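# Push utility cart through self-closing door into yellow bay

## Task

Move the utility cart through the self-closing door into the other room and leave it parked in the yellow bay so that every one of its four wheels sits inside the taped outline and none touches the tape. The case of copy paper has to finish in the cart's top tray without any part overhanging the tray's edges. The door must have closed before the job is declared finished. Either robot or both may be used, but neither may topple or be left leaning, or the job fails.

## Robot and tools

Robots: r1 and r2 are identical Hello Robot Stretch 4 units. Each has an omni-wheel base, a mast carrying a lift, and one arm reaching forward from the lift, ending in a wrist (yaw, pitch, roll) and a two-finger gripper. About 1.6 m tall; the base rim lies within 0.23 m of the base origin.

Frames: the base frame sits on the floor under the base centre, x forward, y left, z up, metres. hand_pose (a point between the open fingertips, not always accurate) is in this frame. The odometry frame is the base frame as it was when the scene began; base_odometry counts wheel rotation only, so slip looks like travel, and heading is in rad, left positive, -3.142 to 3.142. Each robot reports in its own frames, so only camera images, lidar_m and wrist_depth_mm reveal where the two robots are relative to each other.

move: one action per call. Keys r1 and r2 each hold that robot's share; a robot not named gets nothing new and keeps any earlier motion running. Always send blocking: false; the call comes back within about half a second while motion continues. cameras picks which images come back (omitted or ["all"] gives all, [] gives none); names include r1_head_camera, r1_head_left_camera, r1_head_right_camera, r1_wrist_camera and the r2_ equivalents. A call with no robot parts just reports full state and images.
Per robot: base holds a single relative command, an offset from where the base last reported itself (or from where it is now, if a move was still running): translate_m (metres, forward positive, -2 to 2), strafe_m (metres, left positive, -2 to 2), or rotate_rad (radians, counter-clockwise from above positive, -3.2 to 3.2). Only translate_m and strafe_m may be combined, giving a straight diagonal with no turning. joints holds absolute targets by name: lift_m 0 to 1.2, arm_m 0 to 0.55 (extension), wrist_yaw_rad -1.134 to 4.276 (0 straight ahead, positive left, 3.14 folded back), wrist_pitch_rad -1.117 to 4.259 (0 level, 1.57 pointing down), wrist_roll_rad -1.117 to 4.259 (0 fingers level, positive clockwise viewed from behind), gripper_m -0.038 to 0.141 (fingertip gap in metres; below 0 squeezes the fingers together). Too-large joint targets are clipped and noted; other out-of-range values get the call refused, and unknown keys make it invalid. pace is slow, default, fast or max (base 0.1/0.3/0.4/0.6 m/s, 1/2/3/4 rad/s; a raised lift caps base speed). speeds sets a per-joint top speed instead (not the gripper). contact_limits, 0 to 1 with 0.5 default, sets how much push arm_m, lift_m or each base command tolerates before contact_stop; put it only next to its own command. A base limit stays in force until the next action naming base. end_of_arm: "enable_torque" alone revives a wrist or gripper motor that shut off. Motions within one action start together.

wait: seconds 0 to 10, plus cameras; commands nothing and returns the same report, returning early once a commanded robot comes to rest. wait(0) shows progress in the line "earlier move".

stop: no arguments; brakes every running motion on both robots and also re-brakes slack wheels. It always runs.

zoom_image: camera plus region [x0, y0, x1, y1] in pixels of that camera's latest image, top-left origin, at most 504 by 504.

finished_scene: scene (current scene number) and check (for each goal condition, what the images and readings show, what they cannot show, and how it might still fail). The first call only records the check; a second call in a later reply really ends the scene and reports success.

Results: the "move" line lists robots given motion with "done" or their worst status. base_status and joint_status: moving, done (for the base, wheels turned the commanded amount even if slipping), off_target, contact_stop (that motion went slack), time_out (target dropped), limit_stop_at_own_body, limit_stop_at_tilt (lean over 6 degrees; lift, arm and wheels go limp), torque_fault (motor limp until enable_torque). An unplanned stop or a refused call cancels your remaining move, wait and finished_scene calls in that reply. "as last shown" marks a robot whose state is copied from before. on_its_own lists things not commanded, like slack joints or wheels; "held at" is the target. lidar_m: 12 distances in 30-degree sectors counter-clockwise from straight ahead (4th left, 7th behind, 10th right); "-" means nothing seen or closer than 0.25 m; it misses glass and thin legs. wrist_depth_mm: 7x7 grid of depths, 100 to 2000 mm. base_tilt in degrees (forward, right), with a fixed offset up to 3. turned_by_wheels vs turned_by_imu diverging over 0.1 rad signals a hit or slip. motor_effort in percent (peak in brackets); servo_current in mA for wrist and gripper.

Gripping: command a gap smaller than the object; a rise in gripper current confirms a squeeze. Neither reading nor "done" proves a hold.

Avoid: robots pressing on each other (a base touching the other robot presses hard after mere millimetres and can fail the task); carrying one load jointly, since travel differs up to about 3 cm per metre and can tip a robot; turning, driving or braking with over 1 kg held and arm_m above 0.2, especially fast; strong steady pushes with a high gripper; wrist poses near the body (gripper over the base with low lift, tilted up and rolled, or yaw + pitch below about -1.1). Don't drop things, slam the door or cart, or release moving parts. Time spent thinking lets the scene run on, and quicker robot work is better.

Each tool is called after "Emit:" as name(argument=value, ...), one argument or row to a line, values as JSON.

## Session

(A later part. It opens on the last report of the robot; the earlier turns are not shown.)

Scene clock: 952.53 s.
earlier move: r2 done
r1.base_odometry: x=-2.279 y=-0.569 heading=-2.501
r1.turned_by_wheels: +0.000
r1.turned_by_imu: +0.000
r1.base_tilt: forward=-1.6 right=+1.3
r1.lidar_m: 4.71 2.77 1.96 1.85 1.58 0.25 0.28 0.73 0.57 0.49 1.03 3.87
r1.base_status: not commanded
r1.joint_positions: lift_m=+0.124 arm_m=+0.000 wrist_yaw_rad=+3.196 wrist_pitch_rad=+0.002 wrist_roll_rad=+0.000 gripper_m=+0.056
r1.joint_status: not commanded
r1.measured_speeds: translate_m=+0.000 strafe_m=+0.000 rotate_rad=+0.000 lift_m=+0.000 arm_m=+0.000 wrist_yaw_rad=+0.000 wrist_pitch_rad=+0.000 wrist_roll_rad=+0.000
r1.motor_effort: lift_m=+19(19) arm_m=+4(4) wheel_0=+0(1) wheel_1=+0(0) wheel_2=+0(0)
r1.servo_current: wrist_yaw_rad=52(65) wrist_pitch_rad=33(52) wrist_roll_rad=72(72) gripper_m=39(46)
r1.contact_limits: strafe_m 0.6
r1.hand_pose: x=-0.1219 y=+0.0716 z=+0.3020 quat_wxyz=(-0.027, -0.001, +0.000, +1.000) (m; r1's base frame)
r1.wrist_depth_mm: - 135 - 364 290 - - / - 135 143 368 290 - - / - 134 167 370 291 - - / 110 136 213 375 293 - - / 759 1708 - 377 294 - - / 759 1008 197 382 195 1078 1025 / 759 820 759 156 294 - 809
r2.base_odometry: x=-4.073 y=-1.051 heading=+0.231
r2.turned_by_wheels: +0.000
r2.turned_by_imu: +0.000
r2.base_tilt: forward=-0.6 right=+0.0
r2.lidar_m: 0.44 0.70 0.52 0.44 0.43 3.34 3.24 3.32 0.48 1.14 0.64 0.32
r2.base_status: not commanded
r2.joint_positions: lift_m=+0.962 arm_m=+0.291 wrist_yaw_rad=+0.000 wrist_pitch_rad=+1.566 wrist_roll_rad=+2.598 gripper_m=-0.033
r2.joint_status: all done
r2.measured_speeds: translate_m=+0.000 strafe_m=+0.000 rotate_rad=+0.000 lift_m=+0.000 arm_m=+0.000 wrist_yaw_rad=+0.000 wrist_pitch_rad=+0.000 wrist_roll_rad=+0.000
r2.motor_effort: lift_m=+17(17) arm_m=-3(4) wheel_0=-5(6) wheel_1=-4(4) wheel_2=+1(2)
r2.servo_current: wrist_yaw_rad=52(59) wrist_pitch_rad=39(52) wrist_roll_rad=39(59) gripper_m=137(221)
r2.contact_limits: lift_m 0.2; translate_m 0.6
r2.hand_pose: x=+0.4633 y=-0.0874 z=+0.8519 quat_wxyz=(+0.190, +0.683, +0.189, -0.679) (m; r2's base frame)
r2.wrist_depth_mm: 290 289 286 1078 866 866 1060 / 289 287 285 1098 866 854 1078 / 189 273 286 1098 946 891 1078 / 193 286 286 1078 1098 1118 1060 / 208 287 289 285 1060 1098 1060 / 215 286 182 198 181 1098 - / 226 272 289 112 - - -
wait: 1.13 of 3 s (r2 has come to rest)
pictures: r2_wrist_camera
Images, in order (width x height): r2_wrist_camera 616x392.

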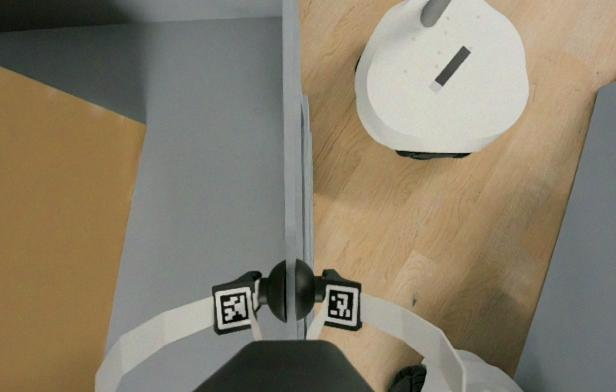

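Emit:
move(
  blocking=false,
  r2={"base": {"translate_m": -0.55, "strafe_m": 0.03}, "joints": {"wrist_roll_rad": 1.6}, "speeds": {"wrist_roll_rad": 0.2}, "pace": "slow", "contact_limits": {"translate_m": 0.6}},
  cameras=[],
)

Emit:
wait(
  seconds=2,
  cameras=["r2_wrist_camera"],
)

Emit:
wait(
  seconds=2,
  cameras=["r2_wrist_camera"],
)

Scene clock: 988.90 s.
move: r2 moving
r1.base_odometry: x=-2.279 y=-0.569 heading=-2.501
r1.turned_by_wheels: +0.000
r1.turned_by_imu: +0.000
r1.base_tilt: forward=-1.6 right=+1.3
r1.lidar_m: 4.70 2.75 1.95 1.84 1.59 0.25 0.29 0.73 0.58 0.50 1.06 3.89
r1.base_status: not commanded
r1.joint_positions: lift_m=+0.124 arm_m=+0.000 wrist_yaw_rad=+3.196 wrist_pitch_rad=+0.002 wrist_roll_rad=+0.000 gripper_m=+0.056
r1.joint_status: not commanded
r1.measured_speeds: translate_m=+0.000 strafe_m=+0.000 rotate_rad=+0.000 lift_m=+0.000 arm_m=+0.000 wrist_yaw_rad=+0.000 wrist_pitch_rad=+0.000 wrist_roll_rad=+0.000
r1.motor_effort: lift_m=+19(19) arm_m=+4(4) wheel_0=+0(1) wheel_1=+0(0) wheel_2=+0(0)
r1.servo_current: wrist_yaw_rad=52(59) wrist_pitch_rad=46(46) wrist_roll_rad=33(65) gripper_m=33(46)
r1.contact_limits: strafe_m 0.6
r1.hand_pose: x=-0.1219 y=+0.0716 z=+0.3020 quat_wxyz=(-0.027, -0.001, +0.000, +1.000) (m; r1's base frame)
r1.wrist_depth_mm: - 135 - 364 291 - - / - 135 143 366 291 - - / - 135 167 373 291 - - / 110 136 213 373 294 - - / 768 1756 - 379 294 - - / 759 1025 197 384 194 1042 1025 / 768 809 759 156 296 - 809
r2.base_odometry: x=-4.085 y=-1.053 heading=+0.230
r2.turned_by_wheels: -0.001
r2.turned_by_imu: -0.001
r2.base_tilt: forward=-0.6 right=+0.1
r2.lidar_m: 0.44 0.71 0.51 0.45 0.43 3.35 3.25 3.30 0.49 1.09 0.62 0.33
r2.base_status: translate_m moving; strafe_m moving
r2.joint_positions: lift_m=+0.962 arm_m=+0.291 wrist_yaw_rad=+0.000 wrist_pitch_rad=+1.566 wrist_roll_rad=+2.516 gripper_m=-0.033
r2.joint_status: wrist_roll_rad moving
r2.measured_speeds: translate_m=-0.048 strafe_m=+0.003 rotate_rad=+0.001 lift_m=+0.000 arm_m=+0.000 wrist_yaw_rad=+0.000 wrist_pitch_rad=+0.000 wrist_roll_rad=-0.197
r2.motor_effort: lift_m=+17(17) arm_m=-4(4) wheel_0=-12(16) wheel_1=-9(9) wheel_2=+7(9)
r2.servo_current: wrist_yaw_rad=46(52) wrist_pitch_rad=39(46) wrist_roll_rad=52(65) gripper_m=130(137)
r2.contact_limits: lift_m 0.2; translate_m 0.6
r2.hand_pose: x=+0.4633 y=-0.0874 z=+0.8519 quat_wxyz=(+0.218, +0.674, +0.217, -0.671) (m; r2's base frame)
r2.wrist_depth_mm: 290 290 286 283 891 866 1078 / 183 289 286 1078 854 866 1060 / 187 264 287 285 1008 878 1060 / 195 289 287 1098 1060 1078 1078 / 211 287 287 287 1078 1060 1078 / 222 289 183 199 183 1078 - / 238 286 290 112 148 - -
pictures: none
No camera images: "cameras" was empty.

Scene clock: 990.90 s.
earlier move: r2 moving
r1.base_odometry: x=-2.279 y=-0.569 heading=-2.501
r1.turned_by_wheels: +0.000
r1.turned_by_imu: +0.000
r1.base_tilt: forward=-1.6 right=+1.3
r1.lidar_m: 4.69 2.78 1.93 1.83 1.61 0.25 0.30 0.78 0.57 0.66 2.95 3.87
r1.base_status: not commanded
r1.joint_positions: lift_m=+0.124 arm_m=+0.000 wrist_yaw_rad=+3.196 wrist_pitch_rad=+0.002 wrist_roll_rad=+0.000 gripper_m=+0.056
r1.joint_status: not commanded
r1.measured_speeds: translate_m=+0.000 strafe_m=+0.000 rotate_rad=+0.000 lift_m=+0.000 arm_m=+0.000 wrist_yaw_rad=+0.000 wrist_pitch_rad=+0.000 wrist_roll_rad=+0.000
r1.motor_effort: lift_m=+19(19) arm_m=+4(4) wheel_0=+0(1) wheel_1=+0(0) wheel_2=+0(0)
r1.servo_current: wrist_yaw_rad=59(85) wrist_pitch_rad=46(52) wrist_roll_rad=52(65) gripper_m=46(52)
r1.contact_limits: strafe_m 0.6
r1.hand_pose: x=-0.1219 y=+0.0716 z=+0.3020 quat_wxyz=(-0.027, -0.001, +0.000, +1.000) (m; r1's base frame)
r1.wrist_depth_mm: - 135 - 364 291 - - / - 135 143 366 290 - - / - 135 167 370 291 - - / 110 136 213 375 294 - - / 878 991 - 377 294 - - / 904 1008 197 382 195 1042 1025 / - 809 759 156 296 - 809
r2.base_odometry: x=-4.270 y=-1.086 heading=+0.229
r2.turned_by_wheels: -0.001
r2.turned_by_imu: -0.002
r2.base_tilt: forward=-0.7 right=+0.1
r2.lidar_m: 0.45 0.85 0.47 0.40 0.44 3.14 3.03 3.12 0.41 0.42 0.63 0.34
r2.base_status: translate_m moving; strafe_m moving
r2.joint_positions: lift_m=+0.962 arm_m=+0.291 wrist_yaw_rad=+0.000 wrist_pitch_rad=+1.566 wrist_roll_rad=+2.120 gripper_m=-0.033
r2.joint_status: wrist_roll_rad moving
r2.measured_speeds: translate_m=-0.099 strafe_m=+0.006 rotate_rad=+0.003 lift_m=+0.000 arm_m=+0.000 wrist_yaw_rad=+0.000 wrist_pitch_rad=+0.000 wrist_roll_rad=-0.199
r2.motor_effort: lift_m=+17(17) arm_m=-4(4) wheel_0=-17(19) wheel_1=-9(10) wheel_2=+3(9)
r2.servo_current: wrist_yaw_rad=46(65) wrist_pitch_rad=46(46) wrist_roll_rad=59(98) gripper_m=130(137)
r2.contact_limits: lift_m 0.2; translate_m 0.6
r2.hand_pose: x=+0.4633 y=-0.0874 z=+0.8519 quat_wxyz=(+0.347, +0.618, +0.345, -0.615) (m; r2's base frame)
r2.wrist_depth_mm: 139 182 287 286 285 1098 1060 / 154 207 289 285 878 866 1078 / 183 240 289 286 878 854 854 / 212 290 289 285 1098 866 866 / 255 290 287 286 1078 1060 1060 / 291 290 183 200 181 1078 - / 293 290 289 112 - - -
wait: 2.00 s; no rest
pictures: r2_wrist_camera
Images, in order (width x height): r2_wrist_camera 616x392.

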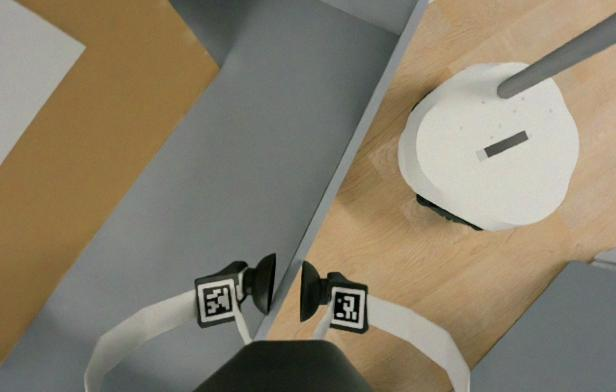

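Scene clock: 992.90 s.
earlier move: r2 moving
r1.base_odometry: x=-2.279 y=-0.569 heading=-2.501
r1.turned_by_wheels: +0.000
r1.turned_by_imu: +0.000
r1.base_tilt: forward=-1.6 right=+1.3
r1.lidar_m: 4.71 2.77 1.96 1.82 1.59 0.25 0.27 0.85 0.68 0.89 2.96 3.87
r1.base_status: not commanded
r1.joint_positions: lift_m=+0.124 arm_m=+0.000 wrist_yaw_rad=+3.196 wrist_pitch_rad=+0.002 wrist_roll_rad=+0.000 gripper_m=+0.056
r1.joint_status: not commanded
r1.measured_speeds: translate_m=+0.000 strafe_m=+0.000 rotate_rad=+0.000 lift_m=+0.000 arm_m=+0.000 wrist_yaw_rad=+0.000 wrist_pitch_rad=+0.000 wrist_roll_rad=+0.000
r1.motor_effort: lift_m=+19(19) arm_m=+4(4) wheel_0=-1(1) wheel_1=+0(0) wheel_2=+0(0)
r1.servo_current: wrist_yaw_rad=33(85) wrist_pitch_rad=39(52) wrist_roll_rad=33(65) gripper_m=39(52)
r1.contact_limits: strafe_m 0.6
r1.hand_pose: x=-0.1219 y=+0.0716 z=+0.3020 quat_wxyz=(-0.027, -0.001, +0.000, +1.000) (m; r1's base frame)
r1.wrist_depth_mm: - 135 - 364 291 - - / - 135 143 366 290 - - / - 135 167 373 290 - - / 110 136 213 375 293 - - / 229 1160 - 377 294 - - / 1078 1098 196 382 195 1060 1025 / - 798 759 156 296 - 809
r2.base_odometry: x=-4.467 y=-1.121 heading=+0.229
r2.turned_by_wheels: +0.000
r2.turned_by_imu: -0.002
r2.base_tilt: forward=-0.7 right=+0.1
r2.lidar_m: 0.44 0.71 0.40 0.40 2.45 2.95 2.82 2.93 2.44 0.41 0.59 0.34
r2.base_status: translate_m moving; strafe_m moving
r2.joint_positions: lift_m=+0.962 arm_m=+0.291 wrist_yaw_rad=+0.000 wrist_pitch_rad=+1.566 wrist_roll_rad=+1.722 gripper_m=-0.033
r2.joint_status: wrist_roll_rad moving
r2.measured_speeds: translate_m=-0.102 strafe_m=+0.004 rotate_rad=+0.002 lift_m=+0.000 arm_m=+0.000 wrist_yaw_rad=+0.000 wrist_pitch_rad=+0.000 wrist_roll_rad=-0.199
r2.motor_effort: lift_m=+17(17) arm_m=-4(4) wheel_0=-15(22) wheel_1=-9(10) wheel_2=+3(9)
r2.servo_current: wrist_yaw_rad=59(65) wrist_pitch_rad=52(52) wrist_roll_rad=52(104) gripper_m=124(137)
r2.contact_limits: lift_m 0.2; translate_m 0.6
r2.hand_pose: x=+0.4633 y=-0.0874 z=+0.8519 quat_wxyz=(+0.462, +0.537, +0.460, -0.535) (m; r2's base frame)
r2.wrist_depth_mm: 132 155 193 252 283 237 1078 / 157 195 257 286 282 282 1042 / 210 273 287 287 283 866 1078 / 291 290 287 286 285 866 854 / 291 290 289 286 1078 878 854 / 291 290 180 211 181 1078 1078 / 291 290 - 112 1078 1060 1078
wait: 2.00 s; no rest
pictures: r2_wrist_camera
Images, in order (width x height): r2_wrist_camera 616x392.

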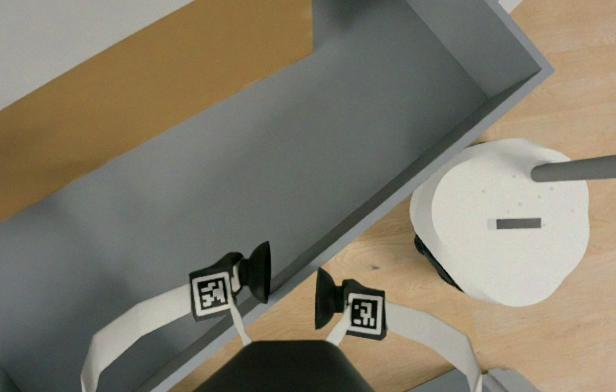

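Emit:
wait(
  seconds=0,
  cameras=["r1_head_right_camera", "r2_head_camera", "r2_wrist_camera"],
)

Scene clock: 1026.47 s.
earlier move: r2 done
r1.base_odometry: x=-2.279 y=-0.569 heading=-2.501
r1.turned_by_wheels: +0.000
r1.turned_by_imu: +0.000
r1.base_tilt: forward=-1.6 right=+1.3
r1.lidar_m: 4.72 2.78 1.94 1.81 1.61 0.25 0.30 0.77 0.81 1.12 2.97 3.88
r1.base_status: not commanded
r1.joint_positions: lift_m=+0.124 arm_m=+0.000 wrist_yaw_rad=+3.196 wrist_pitch_rad=+0.002 wrist_roll_rad=+0.000 gripper_m=+0.056
r1.joint_status: not commanded
r1.measured_speeds: translate_m=+0.000 strafe_m=+0.000 rotate_rad=+0.000 lift_m=+0.000 arm_m=+0.000 wrist_yaw_rad=+0.000 wrist_pitch_rad=+0.000 wrist_roll_rad=+0.000
r1.motor_effort: lift_m=+19(19) arm_m=+4(4) wheel_0=+0(1) wheel_1=+0(0) wheel_2=+0(0)
r1.servo_current: wrist_yaw_rad=46(85) wrist_pitch_rad=46(52) wrist_roll_rad=59(65) gripper_m=46(52)
r1.contact_limits: strafe_m 0.6
r1.hand_pose: x=-0.1219 y=+0.0716 z=+0.3020 quat_wxyz=(-0.027, -0.001, +0.000, +1.000) (m; r1's base frame)
r1.wrist_depth_mm: - 135 - 362 291 - - / - 135 143 364 291 - - / - 135 167 370 291 - - / 110 136 213 375 294 - - / 137 1255 - 377 294 - - / 1229 1229 196 382 195 1060 1025 / - 798 750 156 296 - 809
r2.base_odometry: x=-4.615 y=-1.147 heading=+0.229
r2.turned_by_wheels: +0.000
r2.turned_by_imu: -0.001
r2.base_tilt: forward=-0.7 right=+0.1
r2.lidar_m: 0.42 0.62 0.43 0.43 2.42 2.76 2.67 2.75 2.44 0.44 0.43 0.33
r2.base_status: done
r2.joint_positions: lift_m=+0.962 arm_m=+0.291 wrist_yaw_rad=+0.000 wrist_pitch_rad=+1.566 wrist_roll_rad=+1.608 gripper_m=-0.033
r2.joint_status: all done
r2.measured_speeds: translate_m=+0.000 strafe_m=+0.000 rotate_rad=+0.000 lift_m=+0.000 arm_m=+0.000 wrist_yaw_rad=+0.000 wrist_pitch_rad=+0.000 wrist_roll_rad=+0.000
r2.motor_effort: lift_m=+17(17) arm_m=-4(4) wheel_0=-13(22) wheel_1=-6(10) wheel_2=+2(9)
r2.servo_current: wrist_yaw_rad=59(65) wrist_pitch_rad=39(52) wrist_roll_rad=59(111) gripper_m=124(137)
r2.contact_limits: lift_m 0.2; translate_m 0.6
r2.hand_pose: x=+0.4633 y=-0.0874 z=+0.8519 quat_wxyz=(+0.492, +0.510, +0.489, -0.508) (m; r2's base frame)
r2.wrist_depth_mm: 139 160 182 216 285 256 1078 / 173 206 249 285 285 283 228 / 240 289 289 286 285 286 1060 / 291 290 289 286 286 866 866 / 291 290 289 287 1078 866 866 / 291 289 179 1098 183 854 1060 / 290 - - 112 1078 1078 1098
pictures: r1_head_right_camera, r2_head_camera, r2_wrist_camera
Images, in order (width x height): r1_head_right_camera 420x672, r2_head_camera 420x560, r2_wrist_camera 616x392.

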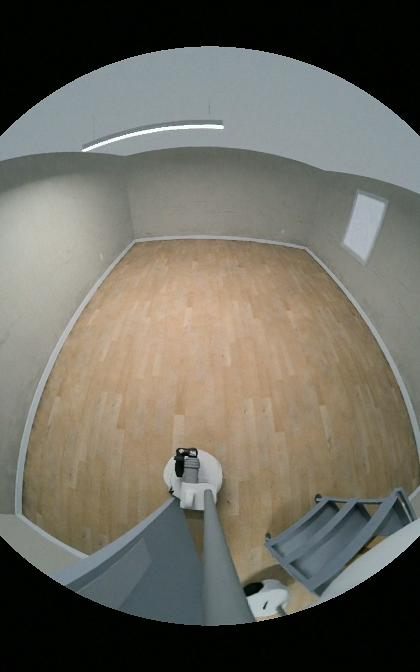

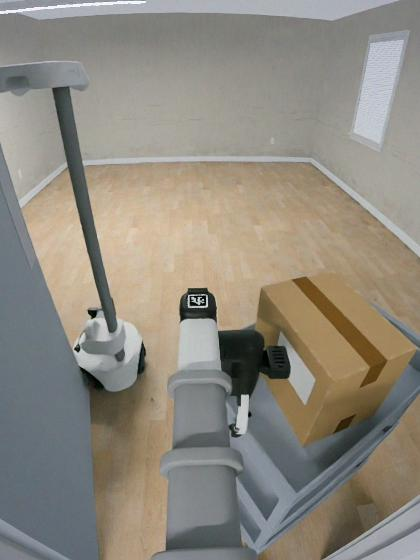

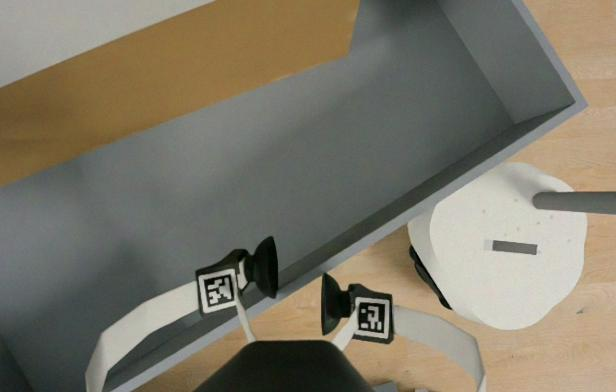

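Emit:
move(
  blocking=false,
  r2={"joints": {"gripper_m": 0.06, "wrist_roll_rad": 2.62}, "speeds": {"wrist_roll_rad": 0.8}},
  cameras=[],
)

Emit:
wait(
  seconds=3,
  cameras=["r2_wrist_camera"],
)

Scene clock: 1238.77 s.
move: r2 moving
r1.base_odometry: x=-2.279 y=-0.569 heading=-2.501
r1.turned_by_wheels: +0.000
r1.turned_by_imu: +0.000
r1.base_tilt: forward=-1.6 right=+1.3
r1.lidar_m: 4.72 2.80 1.96 1.82 1.62 0.25 0.29 0.79 0.82 1.12 2.95 3.86
r1.base_status: not commanded
r1.joint_positions: lift_m=+0.124 arm_m=+0.000 wrist_yaw_rad=+3.196 wrist_pitch_rad=+0.002 wrist_roll_rad=+0.000 gripper_m=+0.056
r1.joint_status: not commanded
r1.measured_speeds: translate_m=+0.000 strafe_m=+0.000 rotate_rad=+0.000 lift_m=+0.000 arm_m=+0.000 wrist_yaw_rad=+0.000 wrist_pitch_rad=+0.000 wrist_roll_rad=+0.000
r1.motor_effort: lift_m=+19(19) arm_m=+4(4) wheel_0=+0(1) wheel_1=+0(0) wheel_2=+0(0)
r1.servo_current: wrist_yaw_rad=65(65) wrist_pitch_rad=46(46) wrist_roll_rad=46(59) gripper_m=39(52)
r1.contact_limits: strafe_m 0.6
r1.hand_pose: x=-0.1219 y=+0.0716 z=+0.3020 quat_wxyz=(-0.027, -0.001, +0.000, +1.000) (m; r1's base frame)
r1.wrist_depth_mm: - 135 - 362 290 - - / - 135 143 366 290 - - / - 135 167 368 290 - - / 110 135 213 375 294 - - / 137 1255 1983 379 296 - - / 1229 1205 196 382 195 1060 1025 / - 809 759 156 294 - 809
r2.base_odometry: x=-4.615 y=-1.147 heading=+0.229
r2.turned_by_wheels: +0.000
r2.turned_by_imu: +0.001
r2.base_tilt: forward=-0.7 right=+0.1
r2.lidar_m: 0.42 0.61 0.44 0.41 2.45 2.81 2.67 2.75 2.43 0.46 0.43 0.30
r2.base_status: not commanded
r2.joint_positions: lift_m=+0.962 arm_m=+0.291 wrist_yaw_rad=+0.000 wrist_pitch_rad=+1.566 wrist_roll_rad=+1.917 gripper_m=-0.009
r2.joint_status: wrist_roll_rad moving; gripper_m moving
r2.measured_speeds: translate_m=+0.000 strafe_m=+0.000 rotate_rad=+0.000 lift_m=+0.000 arm_m=+0.000 wrist_yaw_rad=+0.000 wrist_pitch_rad=+0.000 wrist_roll_rad=+0.797
r2.motor_effort: lift_m=+17(17) arm_m=-4(4) wheel_0=-13(13) wheel_1=-6(6) wheel_2=+2(2)
r2.servo_current: wrist_yaw_rad=46(52) wrist_pitch_rad=46(46) wrist_roll_rad=46(59) gripper_m=98(117)
r2.contact_limits: lift_m 0.2; translate_m 0.6
r2.hand_pose: x=+0.4633 y=-0.0874 z=+0.8519 quat_wxyz=(+0.407, +0.580, +0.405, -0.577) (m; r2's base frame)
r2.wrist_depth_mm: 128 153 199 287 286 238 1098 / 150 189 257 290 287 285 1078 / 189 246 290 289 286 866 854 / 246 291 290 289 891 866 854 / 293 291 289 289 1098 854 1078 / 294 293 185 205 183 1118 1078 / 294 291 290 112 - 946 1098
pictures: none
No camera images: "cameras" was empty.

Scene clock: 1240.03 s.
earlier move: r2 done
r1.base_odometry: x=-2.279 y=-0.569 heading=-2.501
r1.turned_by_wheels: +0.000
r1.turned_by_imu: +0.000
r1.base_tilt: forward=-1.6 right=+1.3
r1.lidar_m: 4.72 2.79 1.92 1.82 1.60 0.25 0.29 0.77 0.80 1.12 2.95 3.90
r1.base_status: not commanded
r1.joint_positions: lift_m=+0.124 arm_m=+0.000 wrist_yaw_rad=+3.196 wrist_pitch_rad=+0.002 wrist_roll_rad=+0.000 gripper_m=+0.056
r1.joint_status: not commanded
r1.measured_speeds: translate_m=+0.000 strafe_m=+0.000 rotate_rad=+0.000 lift_m=+0.000 arm_m=+0.000 wrist_yaw_rad=+0.000 wrist_pitch_rad=+0.000 wrist_roll_rad=+0.000
r1.motor_effort: lift_m=+19(19) arm_m=+4(4) wheel_0=+1(1) wheel_1=+0(0) wheel_2=+0(0)
r1.servo_current: wrist_yaw_rad=65(78) wrist_pitch_rad=39(46) wrist_roll_rad=46(59) gripper_m=46(52)
r1.contact_limits: strafe_m 0.6
r1.hand_pose: x=-0.1219 y=+0.0716 z=+0.3020 quat_wxyz=(-0.027, -0.001, +0.000, +1.000) (m; r1's base frame)
r1.wrist_depth_mm: - 135 - 364 290 - - / - 135 143 366 290 - - / - 135 167 370 290 - - / 110 136 213 373 293 - - / 137 1255 - 379 294 - - / 1229 1229 197 384 195 1060 1025 / - 798 759 156 297 - 809
r2.base_odometry: x=-4.615 y=-1.147 heading=+0.230
r2.turned_by_wheels: +0.001
r2.turned_by_imu: +0.001
r2.base_tilt: forward=-0.7 right=+0.1
r2.lidar_m: 0.44 0.65 0.44 0.44 2.43 2.79 2.65 2.76 2.44 0.47 0.43 0.33
r2.base_status: not commanded
r2.joint_positions: lift_m=+0.962 arm_m=+0.291 wrist_yaw_rad=+0.000 wrist_pitch_rad=+1.566 wrist_roll_rad=+2.618 gripper_m=+0.060
r2.joint_status: all done
r2.measured_speeds: translate_m=+0.000 strafe_m=+0.000 rotate_rad=+0.000 lift_m=+0.000 arm_m=+0.000 wrist_yaw_rad=+0.000 wrist_pitch_rad=+0.000 wrist_roll_rad=+0.000
r2.motor_effort: lift_m=+17(17) arm_m=-4(4) wheel_0=-5(13) wheel_1=-3(6) wheel_2=+2(2)
r2.servo_current: wrist_yaw_rad=52(59) wrist_pitch_rad=46(52) wrist_roll_rad=46(85) gripper_m=52(117)
r2.contact_limits: lift_m 0.2; translate_m 0.6
r2.hand_pose: x=+0.4633 y=-0.0874 z=+0.8519 quat_wxyz=(+0.184, +0.685, +0.183, -0.681) (m; r2's base frame)
r2.wrist_depth_mm: 289 287 287 1060 866 866 1060 / 186 287 289 1078 866 854 1078 / 190 273 287 1078 976 1060 1078 / 206 287 287 1078 1078 1098 1060 / 207 289 286 1078 1078 1078 - / 224 287 195 1098 193 1060 - / 238 289 287 112 1098 - -
wait: 1.27 of 3 s (r2 has come to rest)
pictures: r2_wrist_camera
Images, in order (width x height): r2_wrist_camera 616x392.

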